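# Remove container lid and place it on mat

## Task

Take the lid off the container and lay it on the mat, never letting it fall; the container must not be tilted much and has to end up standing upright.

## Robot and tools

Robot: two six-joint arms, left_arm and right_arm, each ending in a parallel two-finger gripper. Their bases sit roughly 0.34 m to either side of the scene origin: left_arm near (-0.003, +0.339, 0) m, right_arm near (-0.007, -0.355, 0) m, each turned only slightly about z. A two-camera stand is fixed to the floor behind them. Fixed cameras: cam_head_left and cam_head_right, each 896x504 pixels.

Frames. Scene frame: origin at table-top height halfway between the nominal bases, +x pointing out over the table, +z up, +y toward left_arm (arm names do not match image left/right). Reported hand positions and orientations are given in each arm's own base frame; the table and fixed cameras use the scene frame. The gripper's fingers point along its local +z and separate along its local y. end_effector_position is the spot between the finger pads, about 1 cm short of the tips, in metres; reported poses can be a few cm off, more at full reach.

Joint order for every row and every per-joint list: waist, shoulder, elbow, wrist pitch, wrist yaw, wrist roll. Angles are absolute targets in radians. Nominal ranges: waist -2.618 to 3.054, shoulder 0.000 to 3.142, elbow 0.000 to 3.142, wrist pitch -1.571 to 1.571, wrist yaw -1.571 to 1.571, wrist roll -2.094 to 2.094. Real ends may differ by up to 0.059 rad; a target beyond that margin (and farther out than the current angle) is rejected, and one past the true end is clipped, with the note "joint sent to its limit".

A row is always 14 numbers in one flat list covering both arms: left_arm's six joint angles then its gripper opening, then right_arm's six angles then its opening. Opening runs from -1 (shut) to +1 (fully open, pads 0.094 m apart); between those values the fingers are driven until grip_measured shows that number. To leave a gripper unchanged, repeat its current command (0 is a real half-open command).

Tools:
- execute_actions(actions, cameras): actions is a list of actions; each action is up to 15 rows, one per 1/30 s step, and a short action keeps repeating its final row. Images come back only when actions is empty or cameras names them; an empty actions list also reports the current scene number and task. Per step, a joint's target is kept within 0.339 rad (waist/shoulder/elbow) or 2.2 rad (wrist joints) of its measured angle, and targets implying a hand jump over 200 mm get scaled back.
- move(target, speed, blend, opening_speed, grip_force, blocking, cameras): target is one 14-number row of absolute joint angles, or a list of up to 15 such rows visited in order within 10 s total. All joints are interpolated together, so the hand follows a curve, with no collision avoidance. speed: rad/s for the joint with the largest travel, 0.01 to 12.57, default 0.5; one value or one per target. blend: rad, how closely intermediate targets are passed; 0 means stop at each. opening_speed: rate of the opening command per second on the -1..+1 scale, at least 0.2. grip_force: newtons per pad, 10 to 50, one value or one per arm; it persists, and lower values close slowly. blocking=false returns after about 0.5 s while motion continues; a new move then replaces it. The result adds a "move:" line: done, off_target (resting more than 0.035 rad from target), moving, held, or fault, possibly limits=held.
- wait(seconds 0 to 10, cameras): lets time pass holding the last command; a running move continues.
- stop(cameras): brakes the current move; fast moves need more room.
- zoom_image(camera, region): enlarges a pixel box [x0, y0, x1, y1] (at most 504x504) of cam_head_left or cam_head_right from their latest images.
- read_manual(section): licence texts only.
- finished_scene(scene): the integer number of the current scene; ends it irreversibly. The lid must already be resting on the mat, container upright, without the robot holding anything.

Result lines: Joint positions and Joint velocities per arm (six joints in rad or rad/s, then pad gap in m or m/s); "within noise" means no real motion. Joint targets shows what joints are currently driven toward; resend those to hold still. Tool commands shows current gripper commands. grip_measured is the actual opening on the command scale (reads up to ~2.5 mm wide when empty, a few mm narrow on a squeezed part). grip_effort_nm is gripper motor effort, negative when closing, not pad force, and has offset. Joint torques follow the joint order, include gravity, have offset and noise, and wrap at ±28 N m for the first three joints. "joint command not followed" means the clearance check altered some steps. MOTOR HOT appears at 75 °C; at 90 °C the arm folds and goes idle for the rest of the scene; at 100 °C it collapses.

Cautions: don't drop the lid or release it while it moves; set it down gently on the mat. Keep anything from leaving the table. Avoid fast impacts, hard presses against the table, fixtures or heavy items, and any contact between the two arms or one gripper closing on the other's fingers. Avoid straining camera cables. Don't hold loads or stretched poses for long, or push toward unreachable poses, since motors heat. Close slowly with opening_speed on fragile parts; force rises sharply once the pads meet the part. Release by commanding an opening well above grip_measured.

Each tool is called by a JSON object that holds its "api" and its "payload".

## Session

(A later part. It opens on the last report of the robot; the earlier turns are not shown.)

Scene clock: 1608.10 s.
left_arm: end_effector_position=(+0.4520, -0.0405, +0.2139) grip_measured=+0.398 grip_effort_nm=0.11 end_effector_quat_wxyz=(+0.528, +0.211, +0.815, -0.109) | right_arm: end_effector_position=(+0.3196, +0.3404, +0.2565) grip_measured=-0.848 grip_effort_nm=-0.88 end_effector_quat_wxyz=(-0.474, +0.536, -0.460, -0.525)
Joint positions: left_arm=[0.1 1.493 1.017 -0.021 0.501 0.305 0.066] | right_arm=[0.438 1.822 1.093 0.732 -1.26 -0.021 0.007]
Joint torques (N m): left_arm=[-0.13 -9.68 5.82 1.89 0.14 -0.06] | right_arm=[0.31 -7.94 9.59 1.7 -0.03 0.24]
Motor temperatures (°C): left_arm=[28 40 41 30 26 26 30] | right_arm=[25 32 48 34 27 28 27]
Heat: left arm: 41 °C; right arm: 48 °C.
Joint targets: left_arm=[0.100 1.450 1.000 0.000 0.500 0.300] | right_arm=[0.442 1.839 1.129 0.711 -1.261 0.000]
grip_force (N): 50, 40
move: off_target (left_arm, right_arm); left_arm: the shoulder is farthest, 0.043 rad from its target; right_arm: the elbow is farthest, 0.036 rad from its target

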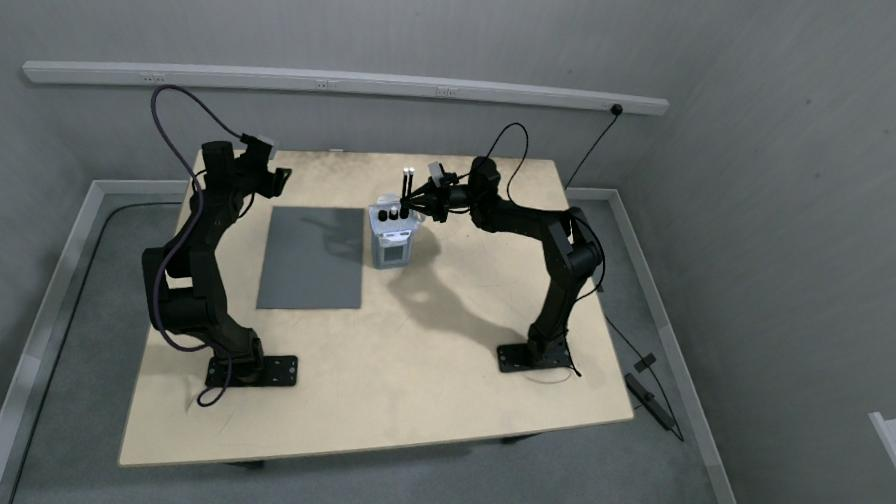

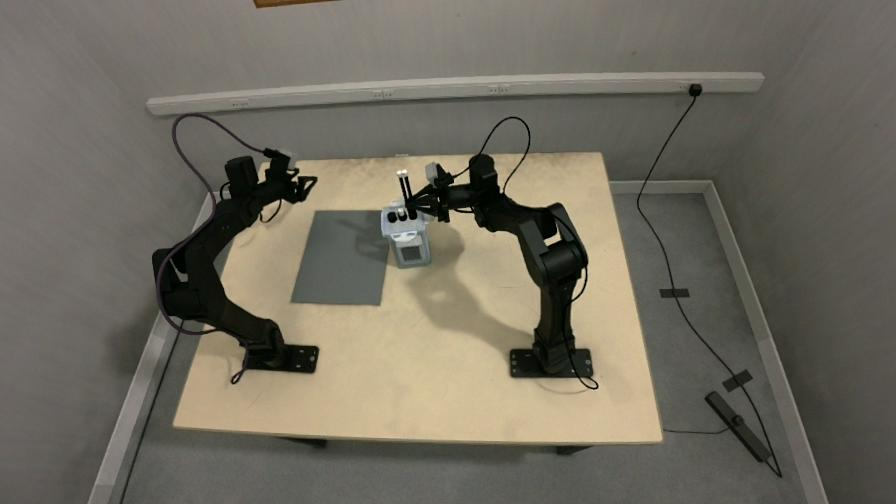

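{"api": "move", "payload": {"target": [[-0.6,1.5,0.33,1.2,-0.8,0,1,0.442,1.839,1.129,0.711,-1.261,0,-0.98],[-1.29,1.675,0.402,1.269,-1.185,0,1,0.442,1.839,1.129,0.711,-1.261,0,-0.98]], "speed": [0.8,0.5], "blend": [0.1,0], "cameras": ["cam_head_right","cam_head_left"]}}

{"api": "zoom_image", "payload": {"camera": "cam_head_right", "region": [350, 190, 430, 270]}}

{"api": "zoom_image", "payload": {"camera": "cam_head_left", "region": [340, 190, 420, 270]}}

Scene clock: 1650.07 s.
left_arm: end_effector_position=(+0.2473, -0.2497, +0.1583) grip_measured=+0.998 grip_effort_nm=0.11 end_effector_quat_wxyz=(+0.702, +0.055, +0.710, -0.021) | right_arm: end_effector_position=(+0.3196, +0.3404, +0.2565) grip_measured=-0.848 grip_effort_nm=-0.87 end_effector_quat_wxyz=(-0.474, +0.536, -0.460, -0.525)
Joint positions: left_arm=[-1.288 1.658 0.374 1.247 -1.18 0.012 0.094] | right_arm=[0.438 1.822 1.093 0.732 -1.26 -0.021 0.007]
Joint torques (N m): left_arm=[-0.27 -3.74 6.67 1.65 -0.07 -0.11] | right_arm=[0.32 -7.92 9.59 1.7 -0.03 0.24]
Motor temperatures (°C): left_arm=[28 39 39 35 26 26 29] | right_arm=[25 32 47 33 27 28 28]
Heat: left arm: 39 °C; right arm: 47 °C.
Joint targets: left_arm=[-1.290 1.675 0.402 1.269 -1.185 0.000] | right_arm=[0.442 1.839 1.129 0.711 -1.261 0.000]
grip_force (N): 50, 40
move: off_target (right_arm); right_arm: the elbow is farthest, 0.036 rad from its target

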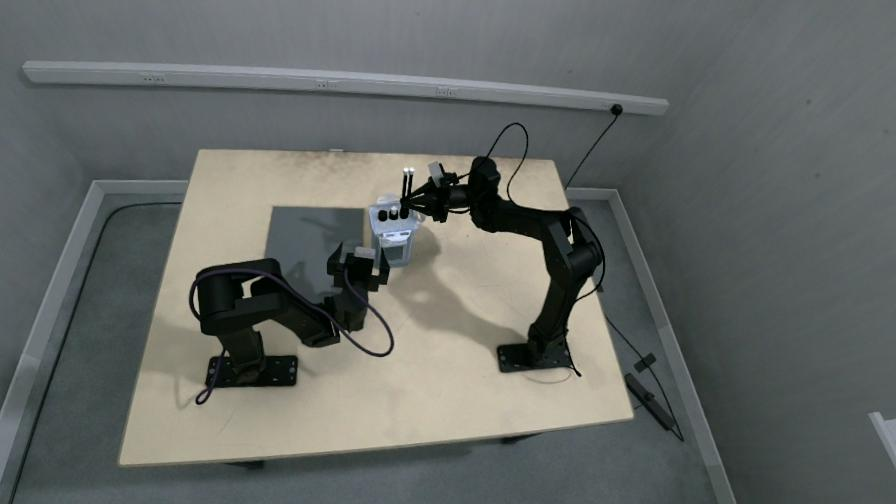

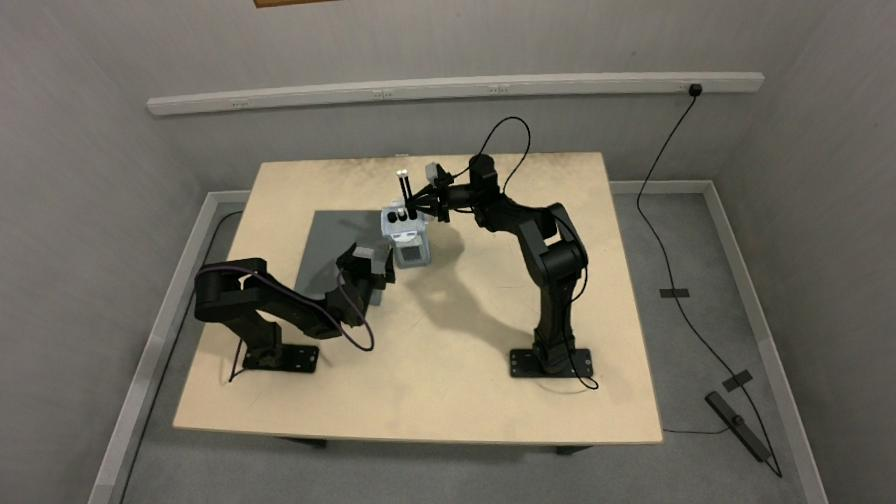

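Scaled by 6.300 from the camera's 896x504 image, which has a finer 1280x720 frame.

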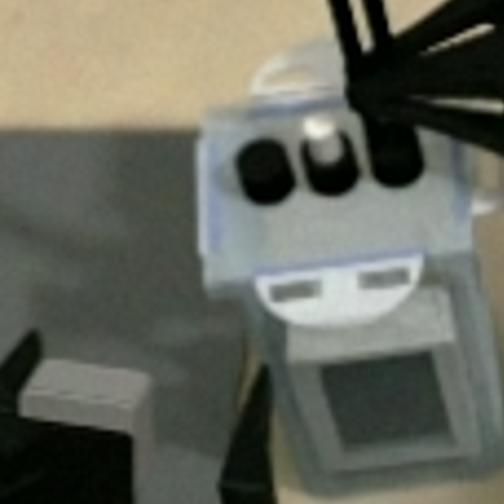

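Scaled by 6.300 from the camera's 896x504 image, which has a finer 1280x720 frame.

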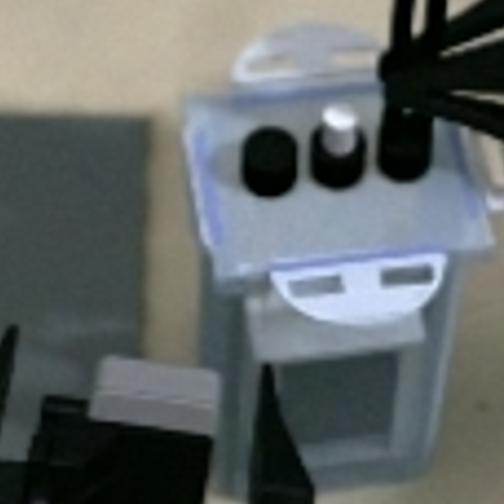

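{"api": "move", "payload": {"target": [[-1.253,1.627,0.36,1.30,-1.142,0,1,0.442,1.839,1.129,0.711,-1.261,0,-0.98],[-1.149,1.661,0.397,1.296,-1.039,0,1,0.442,1.839,1.129,0.711,-1.261,0,-0.98]], "speed": 0.15, "cameras": ["cam_head_right","cam_head_left"]}}

{"api": "zoom_image", "payload": {"camera": "cam_head_right", "region": [370, 200, 420, 260]}}

{"api": "zoom_image", "payload": {"camera": "cam_head_left", "region": [360, 200, 410, 260]}}

Scene clock: 1668.57 s.
left_arm: end_effector_position=(+0.2769, -0.2373, +0.1620) grip_measured=+0.998 grip_effort_nm=0.11 end_effector_quat_wxyz=(+0.705, +0.042, +0.707, -0.028) | right_arm: end_effector_position=(+0.3208, +0.3406, +0.2565) grip_measured=-0.849 grip_effort_nm=-0.87 end_effector_quat_wxyz=(-0.476, +0.535, -0.462, -0.524)
Joint positions: left_arm=[-1.157 1.658 0.374 1.275 -1.058 0.012 0.094] | right_arm=[0.438 1.822 1.093 0.732 -1.253 -0.021 0.007]
Joint torques (N m): left_arm=[0.77 -4.88 6.32 1.72 0.19 -0.11] | right_arm=[0.31 -7.92 9.58 1.71 -0.1 0.23]
Heat: left arm: 39 °C; right arm: 47 °C.
Joint targets: left_arm=[-1.149 1.661 0.397 1.296 -1.039 0.000] | right_arm=[0.442 1.839 1.129 0.711 -1.261 0.000]
grip_force (N): 50, 40
move: off_target (right_arm); right_arm: the elbow is farthest, 0.036 rad from its target

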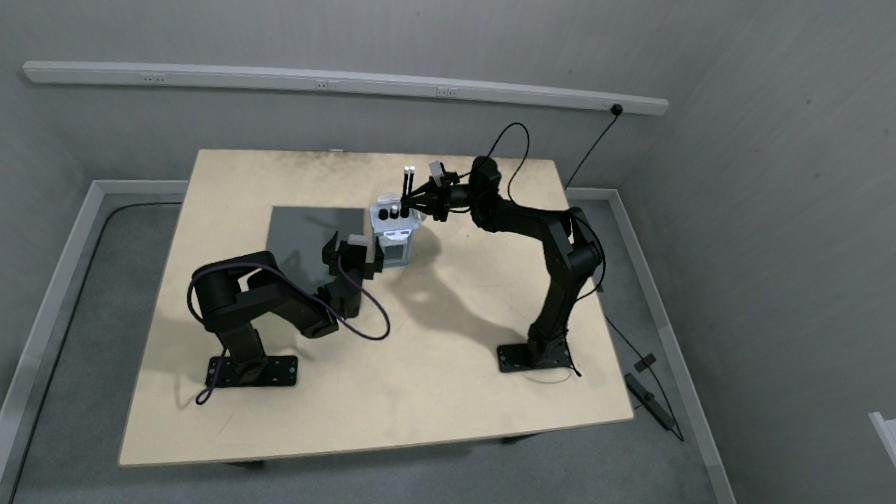

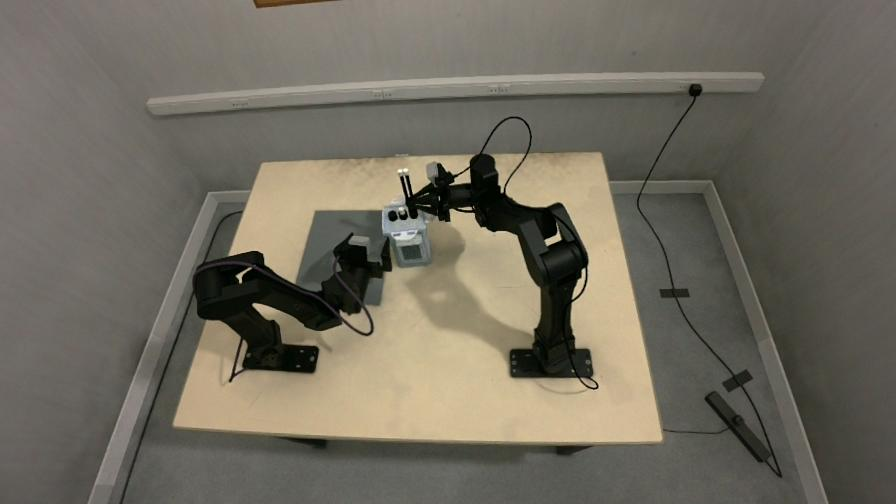

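Scaled by 8.400 from the camera's 896x504 image, which has a finer 1280x720 frame.

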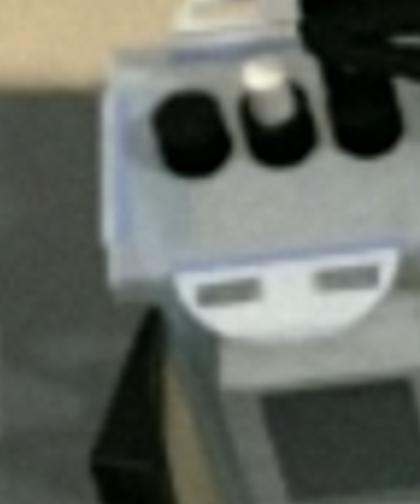

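Scaled by 8.400 from the camera's 896x504 image, which has a finer 1280x720 frame.

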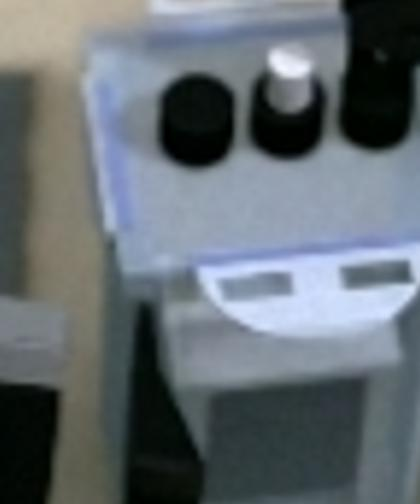

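{"api": "move", "payload": {"target": [[-1.022,1.69,0.437,1.29,-0.912,0,1,0.442,1.839,1.129,0.711,-1.261,0,-0.98]], "speed": 0.1, "cameras": ["cam_head_right","cam_head_left"]}}

{"api": "zoom_image", "payload": {"camera": "cam_head_right", "region": [370, 200, 420, 260]}}

{"api": "zoom_image", "payload": {"camera": "cam_head_left", "region": [360, 200, 410, 260]}}

Scene clock: 1683.33 s.
left_arm: end_effector_position=(+0.3079, -0.2281, +0.1648) grip_measured=+0.998 grip_effort_nm=0.11 end_effector_quat_wxyz=(+0.707, +0.038, +0.706, -0.030) | right_arm: end_effector_position=(+0.3257, +0.3411, +0.2566) grip_measured=-0.849 grip_effort_nm=-0.87 end_effector_quat_wxyz=(-0.483, +0.530, -0.468, -0.517)
Joint positions: left_arm=[-1.028 1.674 0.401 1.275 -0.931 0.012 0.094] | right_arm=[0.438 1.823 1.095 0.732 -1.229 -0.024 0.007]
Joint torques (N m): left_arm=[0.49 -4.14 7.6 1.73 0.2 -0.11] | right_arm=[0.34 -8.03 9.47 1.72 -0.32 0.28]
Heat: left arm: 39 °C; right arm: 47 °C.
Joint targets: left_arm=[-1.022 1.690 0.437 1.290 -0.912 0.000] | right_arm=[0.442 1.839 1.129 0.711 -1.261 0.000]
grip_force (N): 50, 40
move: off_target (left_arm); left_arm: the elbow is farthest, 0.036 rad from its target

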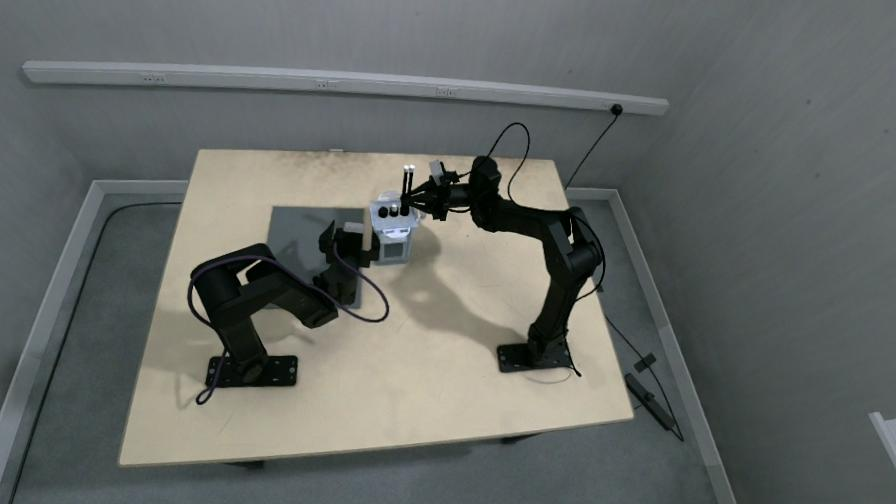

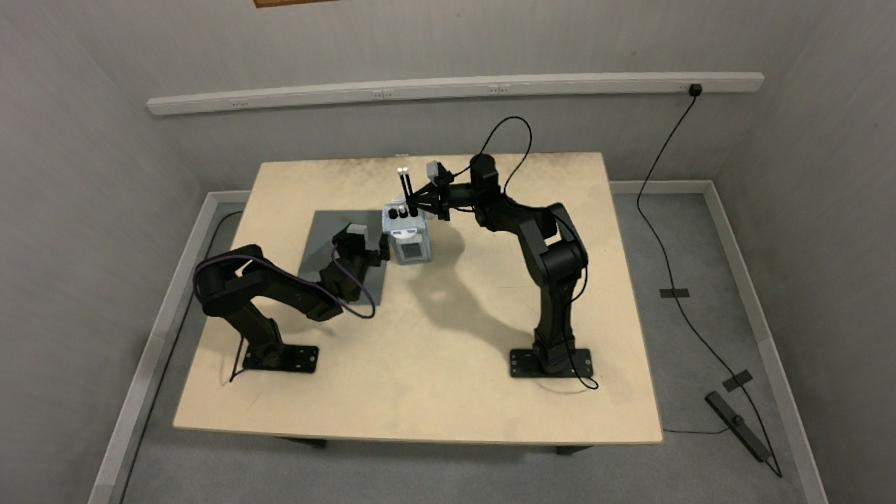

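Scaled by 8.400 from the camera's 896x504 image, which has a finer 1280x720 frame.

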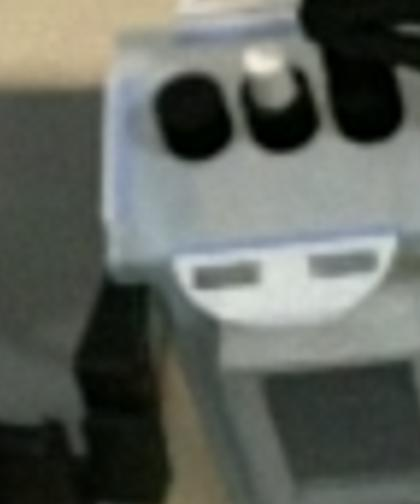

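Scaled by 8.400 from the camera's 896x504 image, which has a finer 1280x720 frame.

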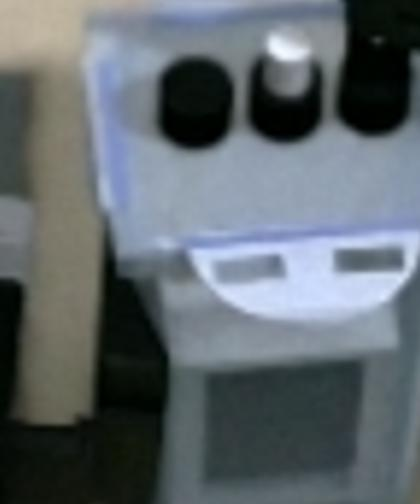

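{"api": "move", "payload": {"target": [[-0.973,1.70,0.455,1.285,-0.862,0,1,0.442,1.839,1.129,0.711,-1.261,0,-0.98]], "speed": 0.1, "cameras": ["cam_head_right","cam_head_left"]}}

{"api": "zoom_image", "payload": {"camera": "cam_head_right", "region": [370, 200, 420, 260]}}

{"api": "zoom_image", "payload": {"camera": "cam_head_left", "region": [360, 200, 410, 260]}}

Scene clock: 1698.33 s.
left_arm: end_effector_position=(+0.3180, -0.2267, +0.1643) grip_measured=+0.998 grip_effort_nm=0.11 end_effector_quat_wxyz=(+0.706, +0.043, +0.706, -0.034) | right_arm: end_effector_position=(+0.3288, +0.3414, +0.2566) grip_measured=-0.849 grip_effort_nm=-0.87 end_effector_quat_wxyz=(+0.487, -0.525, +0.473, +0.513)
Joint positions: left_arm=[-0.985 1.683 0.411 1.271 -0.876 0.012 0.094] | right_arm=[0.438 1.823 1.095 0.732 -1.212 -0.023 0.007]
Joint torques (N m): left_arm=[1.09 -4.18 8.36 1.75 0.14 -0.1] | right_arm=[0.34 -8.06 9.5 1.74 -0.48 0.26]
Heat: left arm: 39 °C; right arm: 47 °C.
Joint targets: left_arm=[-0.973 1.700 0.455 1.285 -0.862 0.000] | right_arm=[0.442 1.839 1.129 0.711 -1.261 0.000]
grip_force (N): 50, 40
move: off_target (left_arm, right_arm); left_arm: the elbow is farthest, 0.044 rad from its target; right_arm: the wrist yaw is farthest, 0.049 rad from its target

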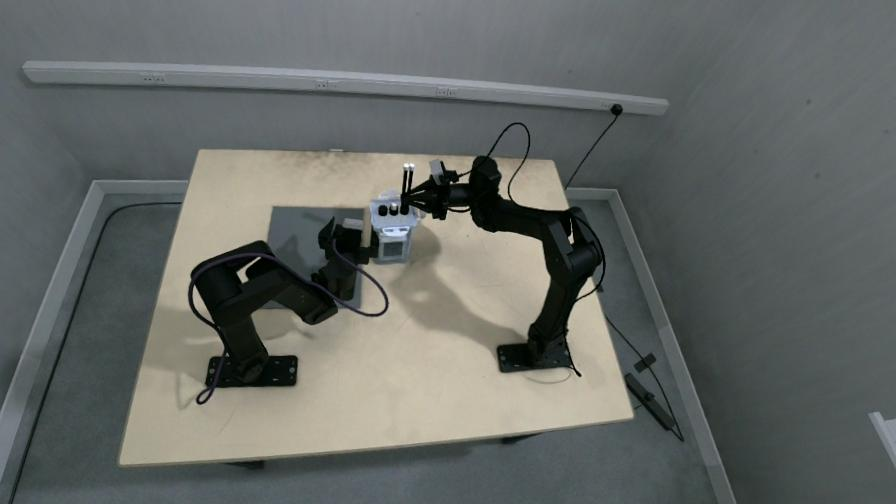

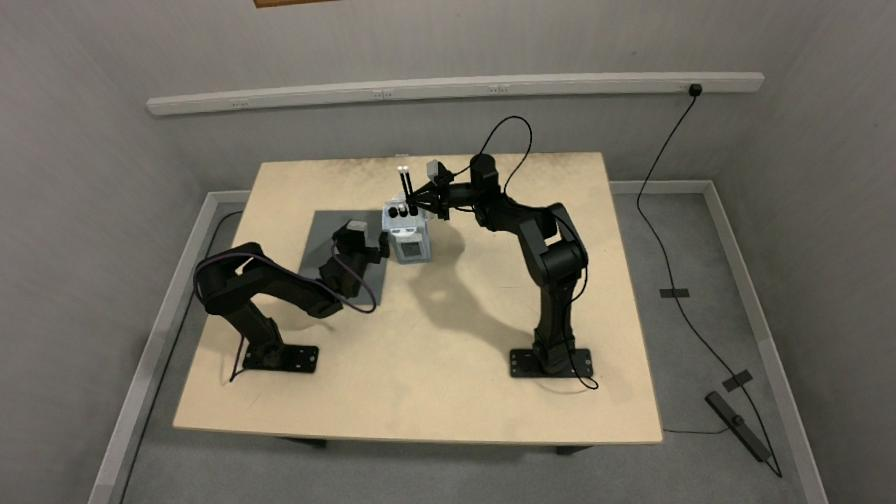

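Scaled by 8.400 from the camera's 896x504 image, which has a finer 1280x720 frame.

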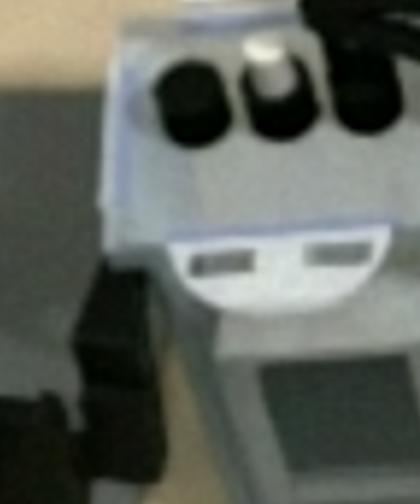

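Scaled by 8.400 from the camera's 896x504 image, which has a finer 1280x720 frame.

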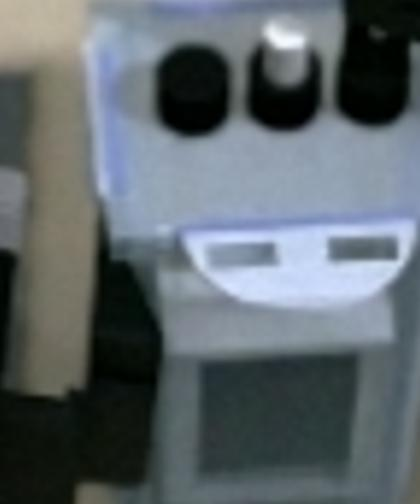

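{"api": "move", "payload": {"target": [[-0.985,1.695,0.455,1.285,-1.0,0,1,0.442,1.839,1.129,0.711,-1.261,0,-0.98]], "speed": 0.06, "cameras": ["cam_head_right","cam_head_left"]}}

{"api": "zoom_image", "payload": {"camera": "cam_head_right", "region": [370, 200, 420, 260]}}

{"api": "zoom_image", "payload": {"camera": "cam_head_left", "region": [360, 200, 410, 260]}}

Scene clock: 1710.10 s.
left_arm: end_effector_position=(+0.3177, -0.2234, +0.1647) grip_measured=+0.999 grip_effort_nm=0.09 end_effector_quat_wxyz=(+0.705, +0.031, +0.708, -0.018) | right_arm: end_effector_position=(+0.3300, +0.3416, +0.2568) grip_measured=-0.849 grip_effort_nm=-0.88 end_effector_quat_wxyz=(+0.489, -0.524, +0.474, +0.512)
Joint positions: left_arm=[-0.996 1.683 0.422 1.253 -0.926 0.012 0.094] | right_arm=[0.438 1.824 1.096 0.732 -1.206 -0.022 0.007]
Joint torques (N m): left_arm=[0.99 -4.59 7.35 1.93 -0.81 -0.1] | right_arm=[0.34 -8.13 9.36 1.74 -0.54 0.24]
Heat: left arm: 40 °C; right arm: 47 °C.
Joint targets: left_arm=[-0.985 1.695 0.455 1.285 -1.000 0.000] | right_arm=[0.442 1.839 1.129 0.711 -1.261 0.000]
grip_force (N): 50, 40
move: off_target (left_arm, right_arm); left_arm: the wrist yaw is farthest, 0.074 rad from its target; right_arm: the wrist yaw is farthest, 0.055 rad from its target

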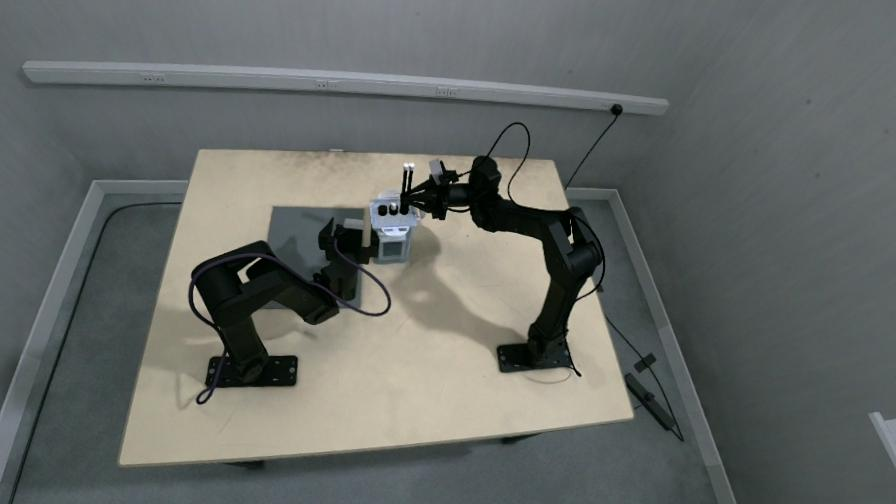

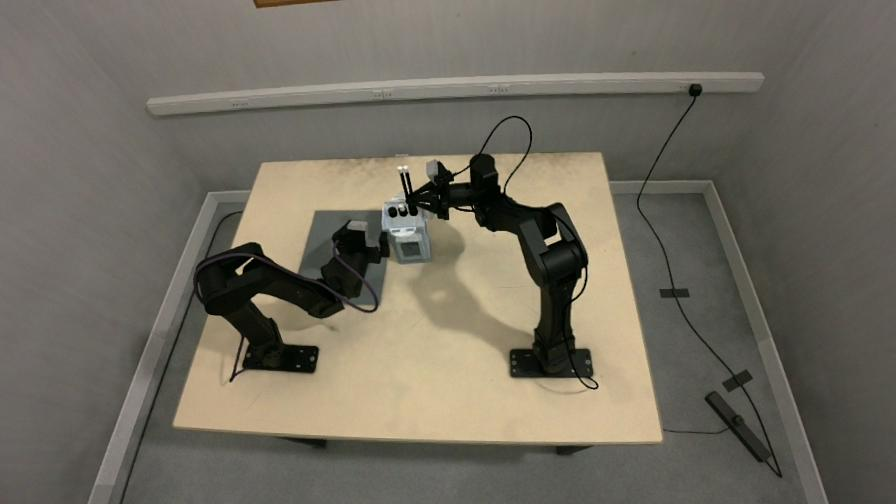

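Scaled by 8.400 from the camera's 896x504 image, which has a finer 1280x720 frame.

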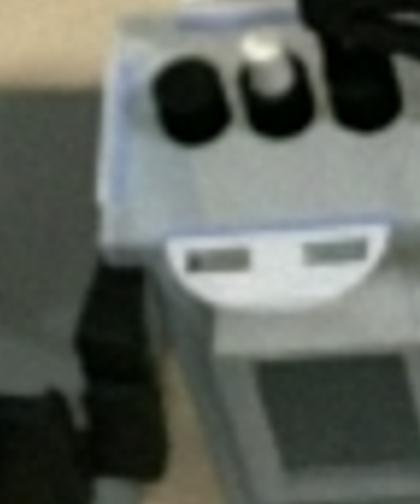

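Scaled by 8.400 from the camera's 896x504 image, which has a finer 1280x720 frame.

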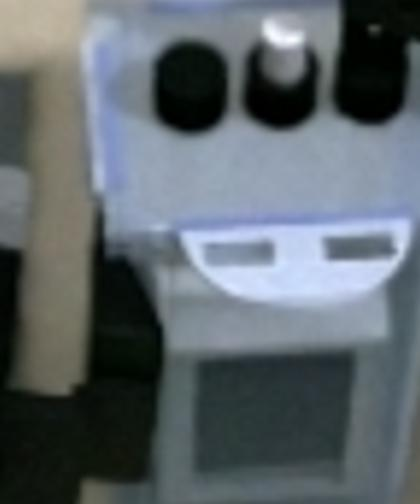

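{"api": "move", "payload": {"target": [[-0.985,1.695,0.46,1.285,-1.16,0,1,0.442,1.839,1.129,0.711,-1.261,0,-0.98]], "speed": 0.06, "cameras": ["cam_head_right","cam_head_left"]}}

{"api": "zoom_image", "payload": {"camera": "cam_head_right", "region": [360, 190, 420, 260]}}

{"api": "zoom_image", "payload": {"camera": "cam_head_left", "region": [350, 190, 410, 260]}}

Scene clock: 1720.13 s.
left_arm: end_effector_position=(+0.3178, -0.1821, +0.1682) grip_measured=+0.999 grip_effort_nm=0.06 end_effector_quat_wxyz=(+0.706, -0.056, +0.704, +0.060) | right_arm: end_effector_position=(+0.3240, +0.3428, +0.2574) grip_measured=-0.849 grip_effort_nm=-0.88 end_effector_quat_wxyz=(-0.480, +0.531, -0.465, -0.521)
Joint positions: left_arm=[-0.991 1.684 0.431 1.261 -1.155 0.013 0.094] | right_arm=[0.442 1.826 1.101 0.732 -1.236 -0.018 0.007]
Joint torques (N m): left_arm=[0.5 -4.52 6.9 1.68 -0.06 -0.12] | right_arm=[0.01 -8.34 8.99 1.72 -0.24 0.2]
Heat: left arm: 40 °C; right arm: 48 °C.
Joint targets: left_arm=[-0.985 1.695 0.460 1.285 -1.160 0.000] | right_arm=[0.442 1.839 1.129 0.711 -1.261 0.000]
grip_force (N): 50, 40
move: done

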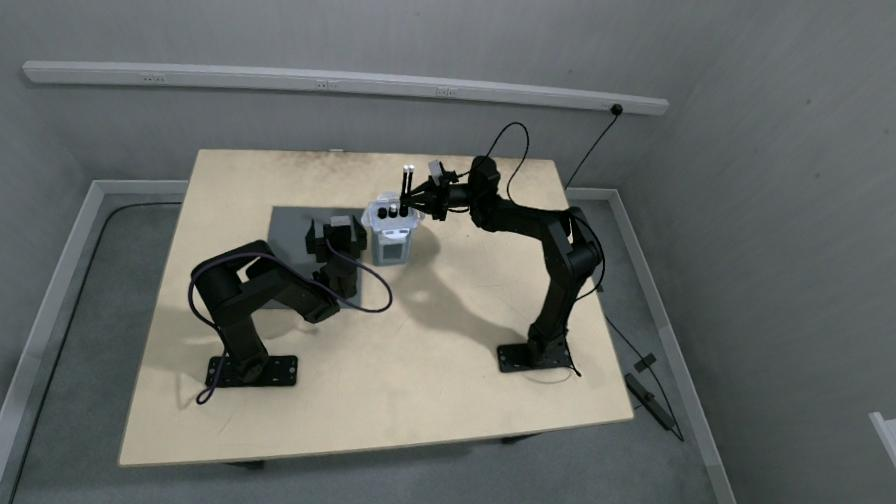

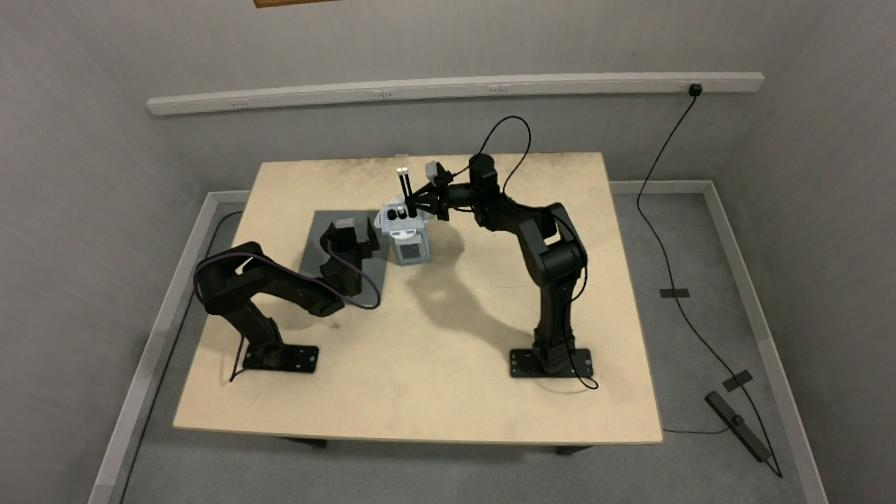

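Scaled by 7.200 from the camera's 896x504 image, which has a finer 1280x720 frame.

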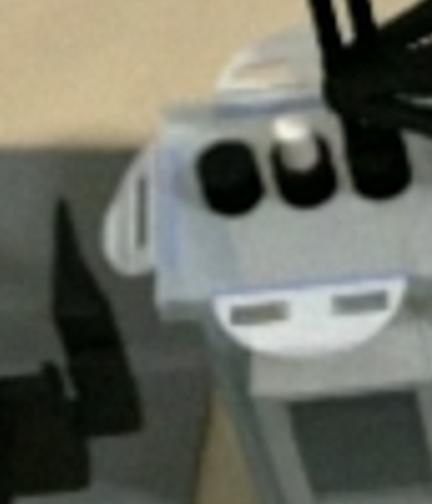

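Scaled by 7.200 from the camera's 896x504 image, which has a finer 1280x720 frame.

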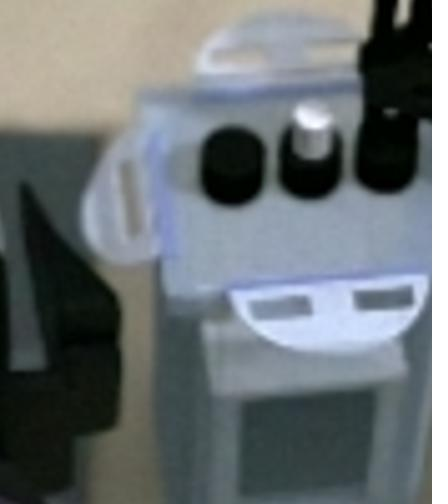

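{"api": "move", "payload": {"target": [[-1.15,1.63,0.36,1.30,-1.25,0,1,0.442,1.839,1.129,0.711,-1.261,0,-0.98],[-0.6,1.5,0.33,1.2,-0.8,0,0.6,0.442,1.839,1.129,0.711,-1.261,0,-0.98],[0.0,1.4,1.0,0.2,0.3,0.3,0.6,0.442,1.839,1.129,0.711,-1.261,0,-0.98],[-0.376,1.58,1.51,-0.85,0.785,0.76,0.6,0.442,1.839,1.129,0.711,-1.261,0,-0.98]], "speed": [0.2,0.6,0.8,0.7], "blend": [0.03,0.1,0.1,0], "cameras": ["cam_head_right","cam_head_left"]}}

{"api": "zoom_image", "payload": {"camera": "cam_head_right", "region": [350, 170, 450, 270]}}

{"api": "zoom_image", "payload": {"camera": "cam_head_left", "region": [340, 170, 440, 270]}}

Scene clock: 1765.33 s.
left_arm: end_effector_position=(+0.3137, -0.2563, +0.2592) grip_measured=+0.602 grip_effort_nm=-0.09 end_effector_quat_wxyz=(+0.352, +0.568, +0.684, -0.294) | right_arm: end_effector_position=(+0.3240, +0.3428, +0.2574) grip_measured=-0.849 grip_effort_nm=-0.88 end_effector_quat_wxyz=(-0.480, +0.531, -0.465, -0.521)
Joint positions: left_arm=[-0.374 1.56 1.47 -0.843 0.764 0.748 0.075] | right_arm=[0.442 1.826 1.101 0.732 -1.236 -0.018 0.007]
Joint torques (N m): left_arm=[-0.16 -4.88 10.29 1.1 0.56 0.13] | right_arm=[0.01 -8.34 9.01 1.72 -0.26 0.2]
Heat: left arm: 40 °C; right arm: 47 °C.
Joint targets: left_arm=[-0.376 1.580 1.510 -0.850 0.785 0.760] | right_arm=[0.442 1.839 1.129 0.711 -1.261 0.000]
grip_force (N): 50, 40
move: off_target (left_arm); blend cut to 0 rad at target 2; left_arm: the elbow is farthest, 0.040 rad from its target

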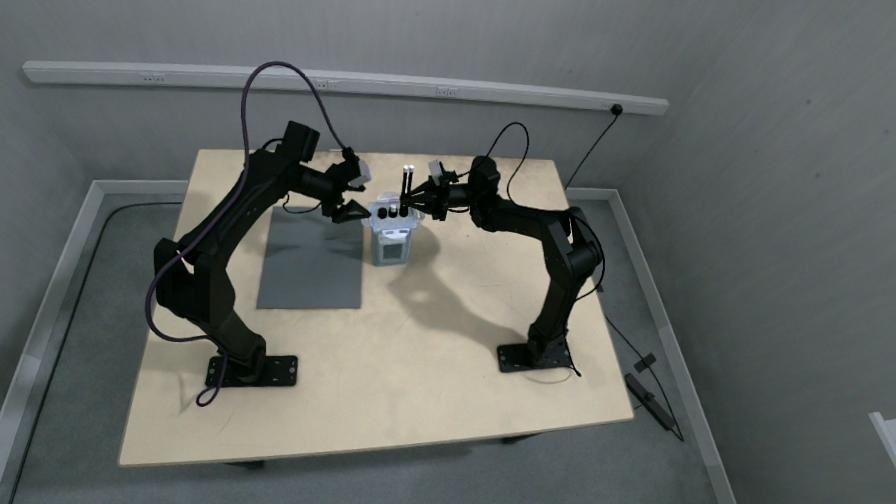

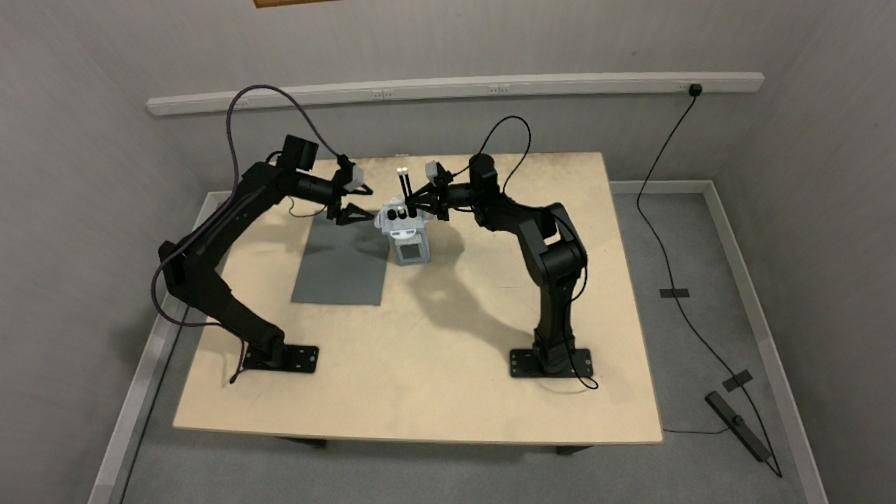

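Scaled by 5.040 from the camera's 896x504 image, which has a finer 1280x720 frame.

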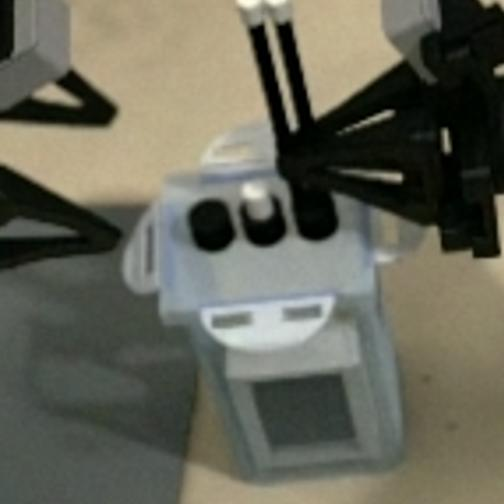

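Scaled by 5.040 from the camera's 896x504 image, which has a finer 1280x720 frame.

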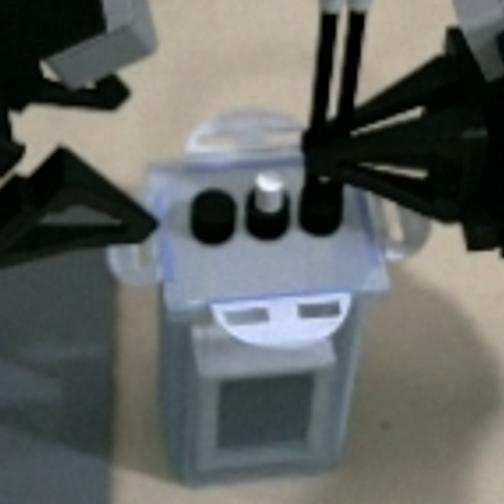

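{"api": "move", "payload": {"target": [-0.45, 1.64, 1.405, -0.73, 0.735, 0.69, 0.6, 0.442, 1.839, 1.129, 0.711, -1.261, 0.0, -0.98], "speed": 0.2, "cameras": ["all"]}}

Scene clock: 1822.03 s.
left_arm: end_effector_position=(+0.3147, -0.2822, +0.2240) grip_measured=+0.602 grip_effort_nm=-0.09 end_effector_quat_wxyz=(+0.325, +0.572, +0.691, -0.301) | right_arm: end_effector_position=(+0.3240, +0.3428, +0.2574) grip_measured=-0.849 grip_effort_nm=-0.88 end_effector_quat_wxyz=(-0.480, +0.531, -0.465, -0.521)
Joint positions: left_arm=[-0.446 1.626 1.42 -0.745 0.727 0.694 0.075] | right_arm=[0.442 1.826 1.101 0.732 -1.236 -0.018 0.007]
Joint torques (N m): left_arm=[-0.39 -6.02 5.64 1.28 0.42 0] | right_arm=[-0.01 -8.34 8.99 1.72 -0.26 0.2]
Motor temperatures (°C): left_arm=[28 35 45 33 26 26 27] | right_arm=[25 35 48 31 27 28 29]
Heat: left arm: 45 °C; right arm: 48 °C.
Joint targets: left_arm=[-0.450 1.640 1.405 -0.730 0.735 0.690] | right_arm=[0.442 1.839 1.129 0.711 -1.261 0.000]
grip_force (N): 50, 40
move: done

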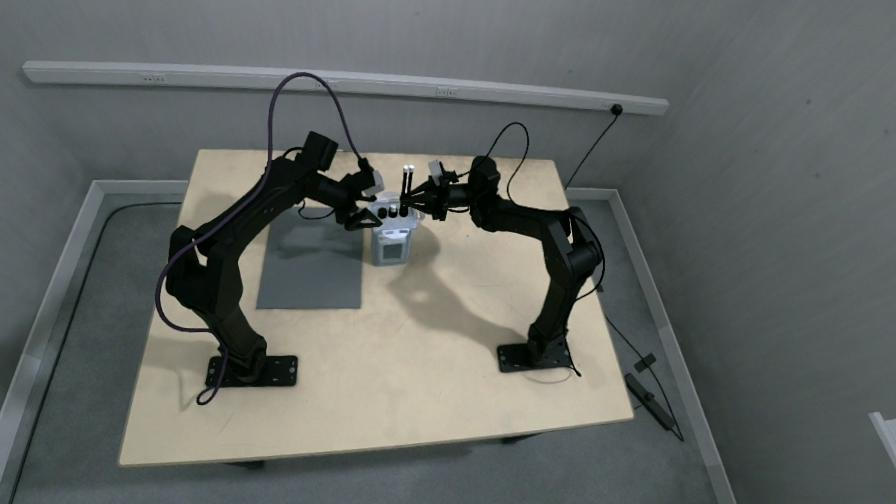

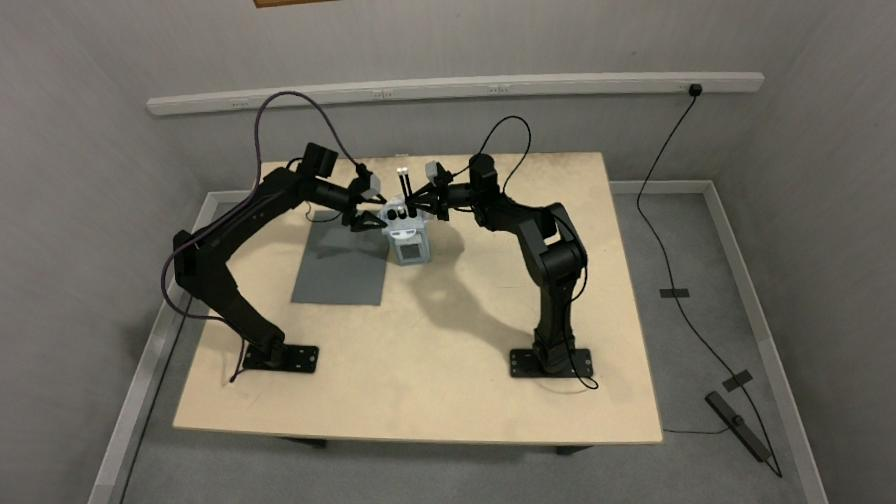

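{"api": "zoom_image", "payload": {"camera": "cam_head_left", "region": [340, 150, 460, 270]}}

{"api": "zoom_image", "payload": {"camera": "cam_head_right", "region": [340, 150, 460, 270]}}

Scaled by 4.200 from the camera's 896x504 image, which has a finer 1280x720 frame.

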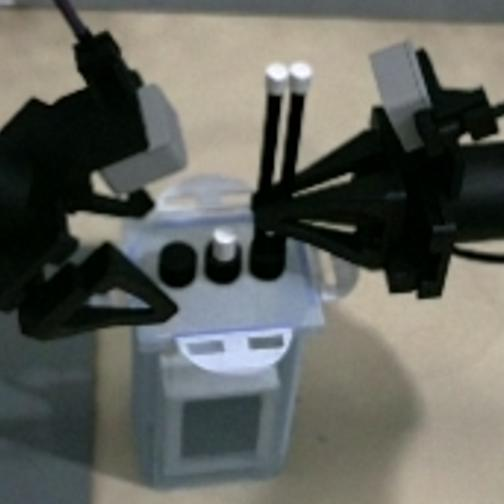

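Scaled by 4.200 from the camera's 896x504 image, which has a finer 1280x720 frame.

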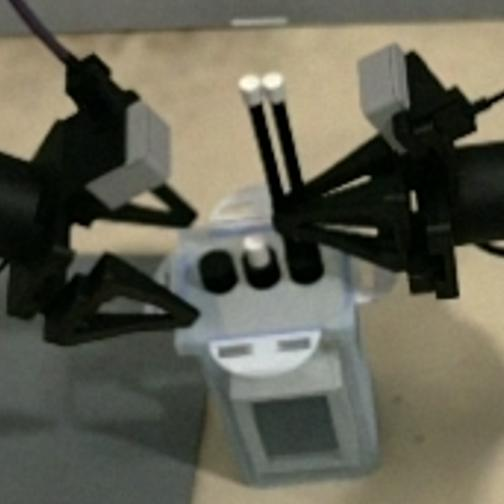

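{"api": "move", "payload": {"target": [-0.515, 1.703, 1.365, -0.60, 0.70, 0.615, 0.6, 0.442, 1.839, 1.129, 0.711, -1.261, 0.0, -0.98], "speed": 0.15, "cameras": ["all"]}}

{"api": "zoom_image", "payload": {"camera": "cam_head_left", "region": [350, 170, 430, 250]}}

{"api": "zoom_image", "payload": {"camera": "cam_head_right", "region": [350, 170, 430, 250]}}

Scene clock: 1835.37 s.
left_arm: end_effector_position=(+0.3199, -0.3108, +0.2082) grip_measured=+0.602 grip_effort_nm=-0.08 end_effector_quat_wxyz=(+0.333, +0.572, +0.685, -0.305) | right_arm: end_effector_position=(+0.3239, +0.3428, +0.2573) grip_measured=-0.849 grip_effort_nm=-0.88 end_effector_quat_wxyz=(-0.479, +0.531, -0.466, -0.521)
Joint positions: left_arm=[-0.509 1.675 1.388 -0.6 0.702 0.623 0.075] | right_arm=[0.442 1.826 1.101 0.731 -1.236 -0.018 0.007]
Joint torques (N m): left_arm=[-0.62 -5.55 5.05 1.22 0.28 -0.08] | right_arm=[-0.01 -8.32 8.98 1.73 -0.26 0.2]
Heat: left arm: 42 °C; right arm: 48 °C.
Joint targets: left_arm=[-0.515 1.703 1.365 -0.600 0.700 0.615] | right_arm=[0.442 1.839 1.129 0.711 -1.261 0.000]
grip_force (N): 50, 40
move: done

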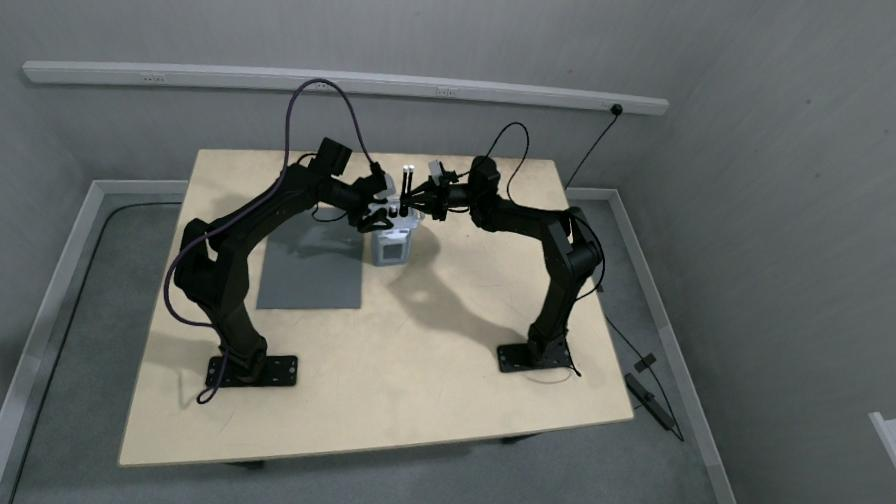

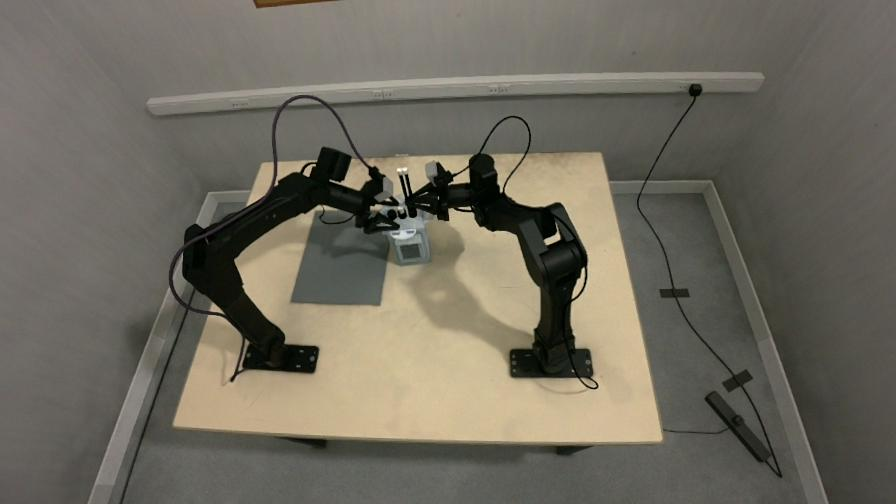

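Scaled by 6.300 from the camera's 896x504 image, which has a finer 1280x720 frame.

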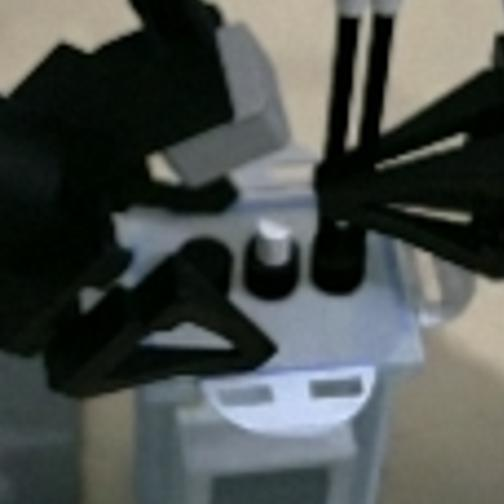

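Scaled by 6.300 from the camera's 896x504 image, which has a finer 1280x720 frame.

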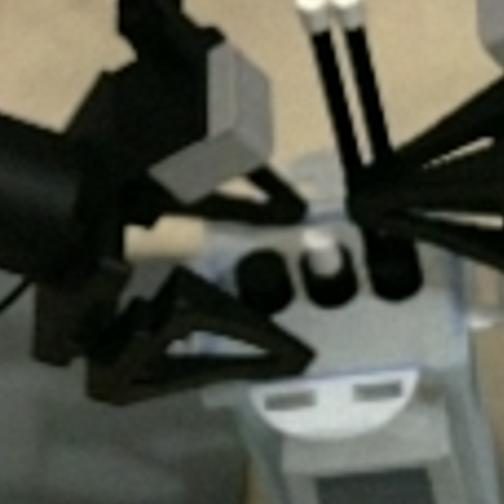

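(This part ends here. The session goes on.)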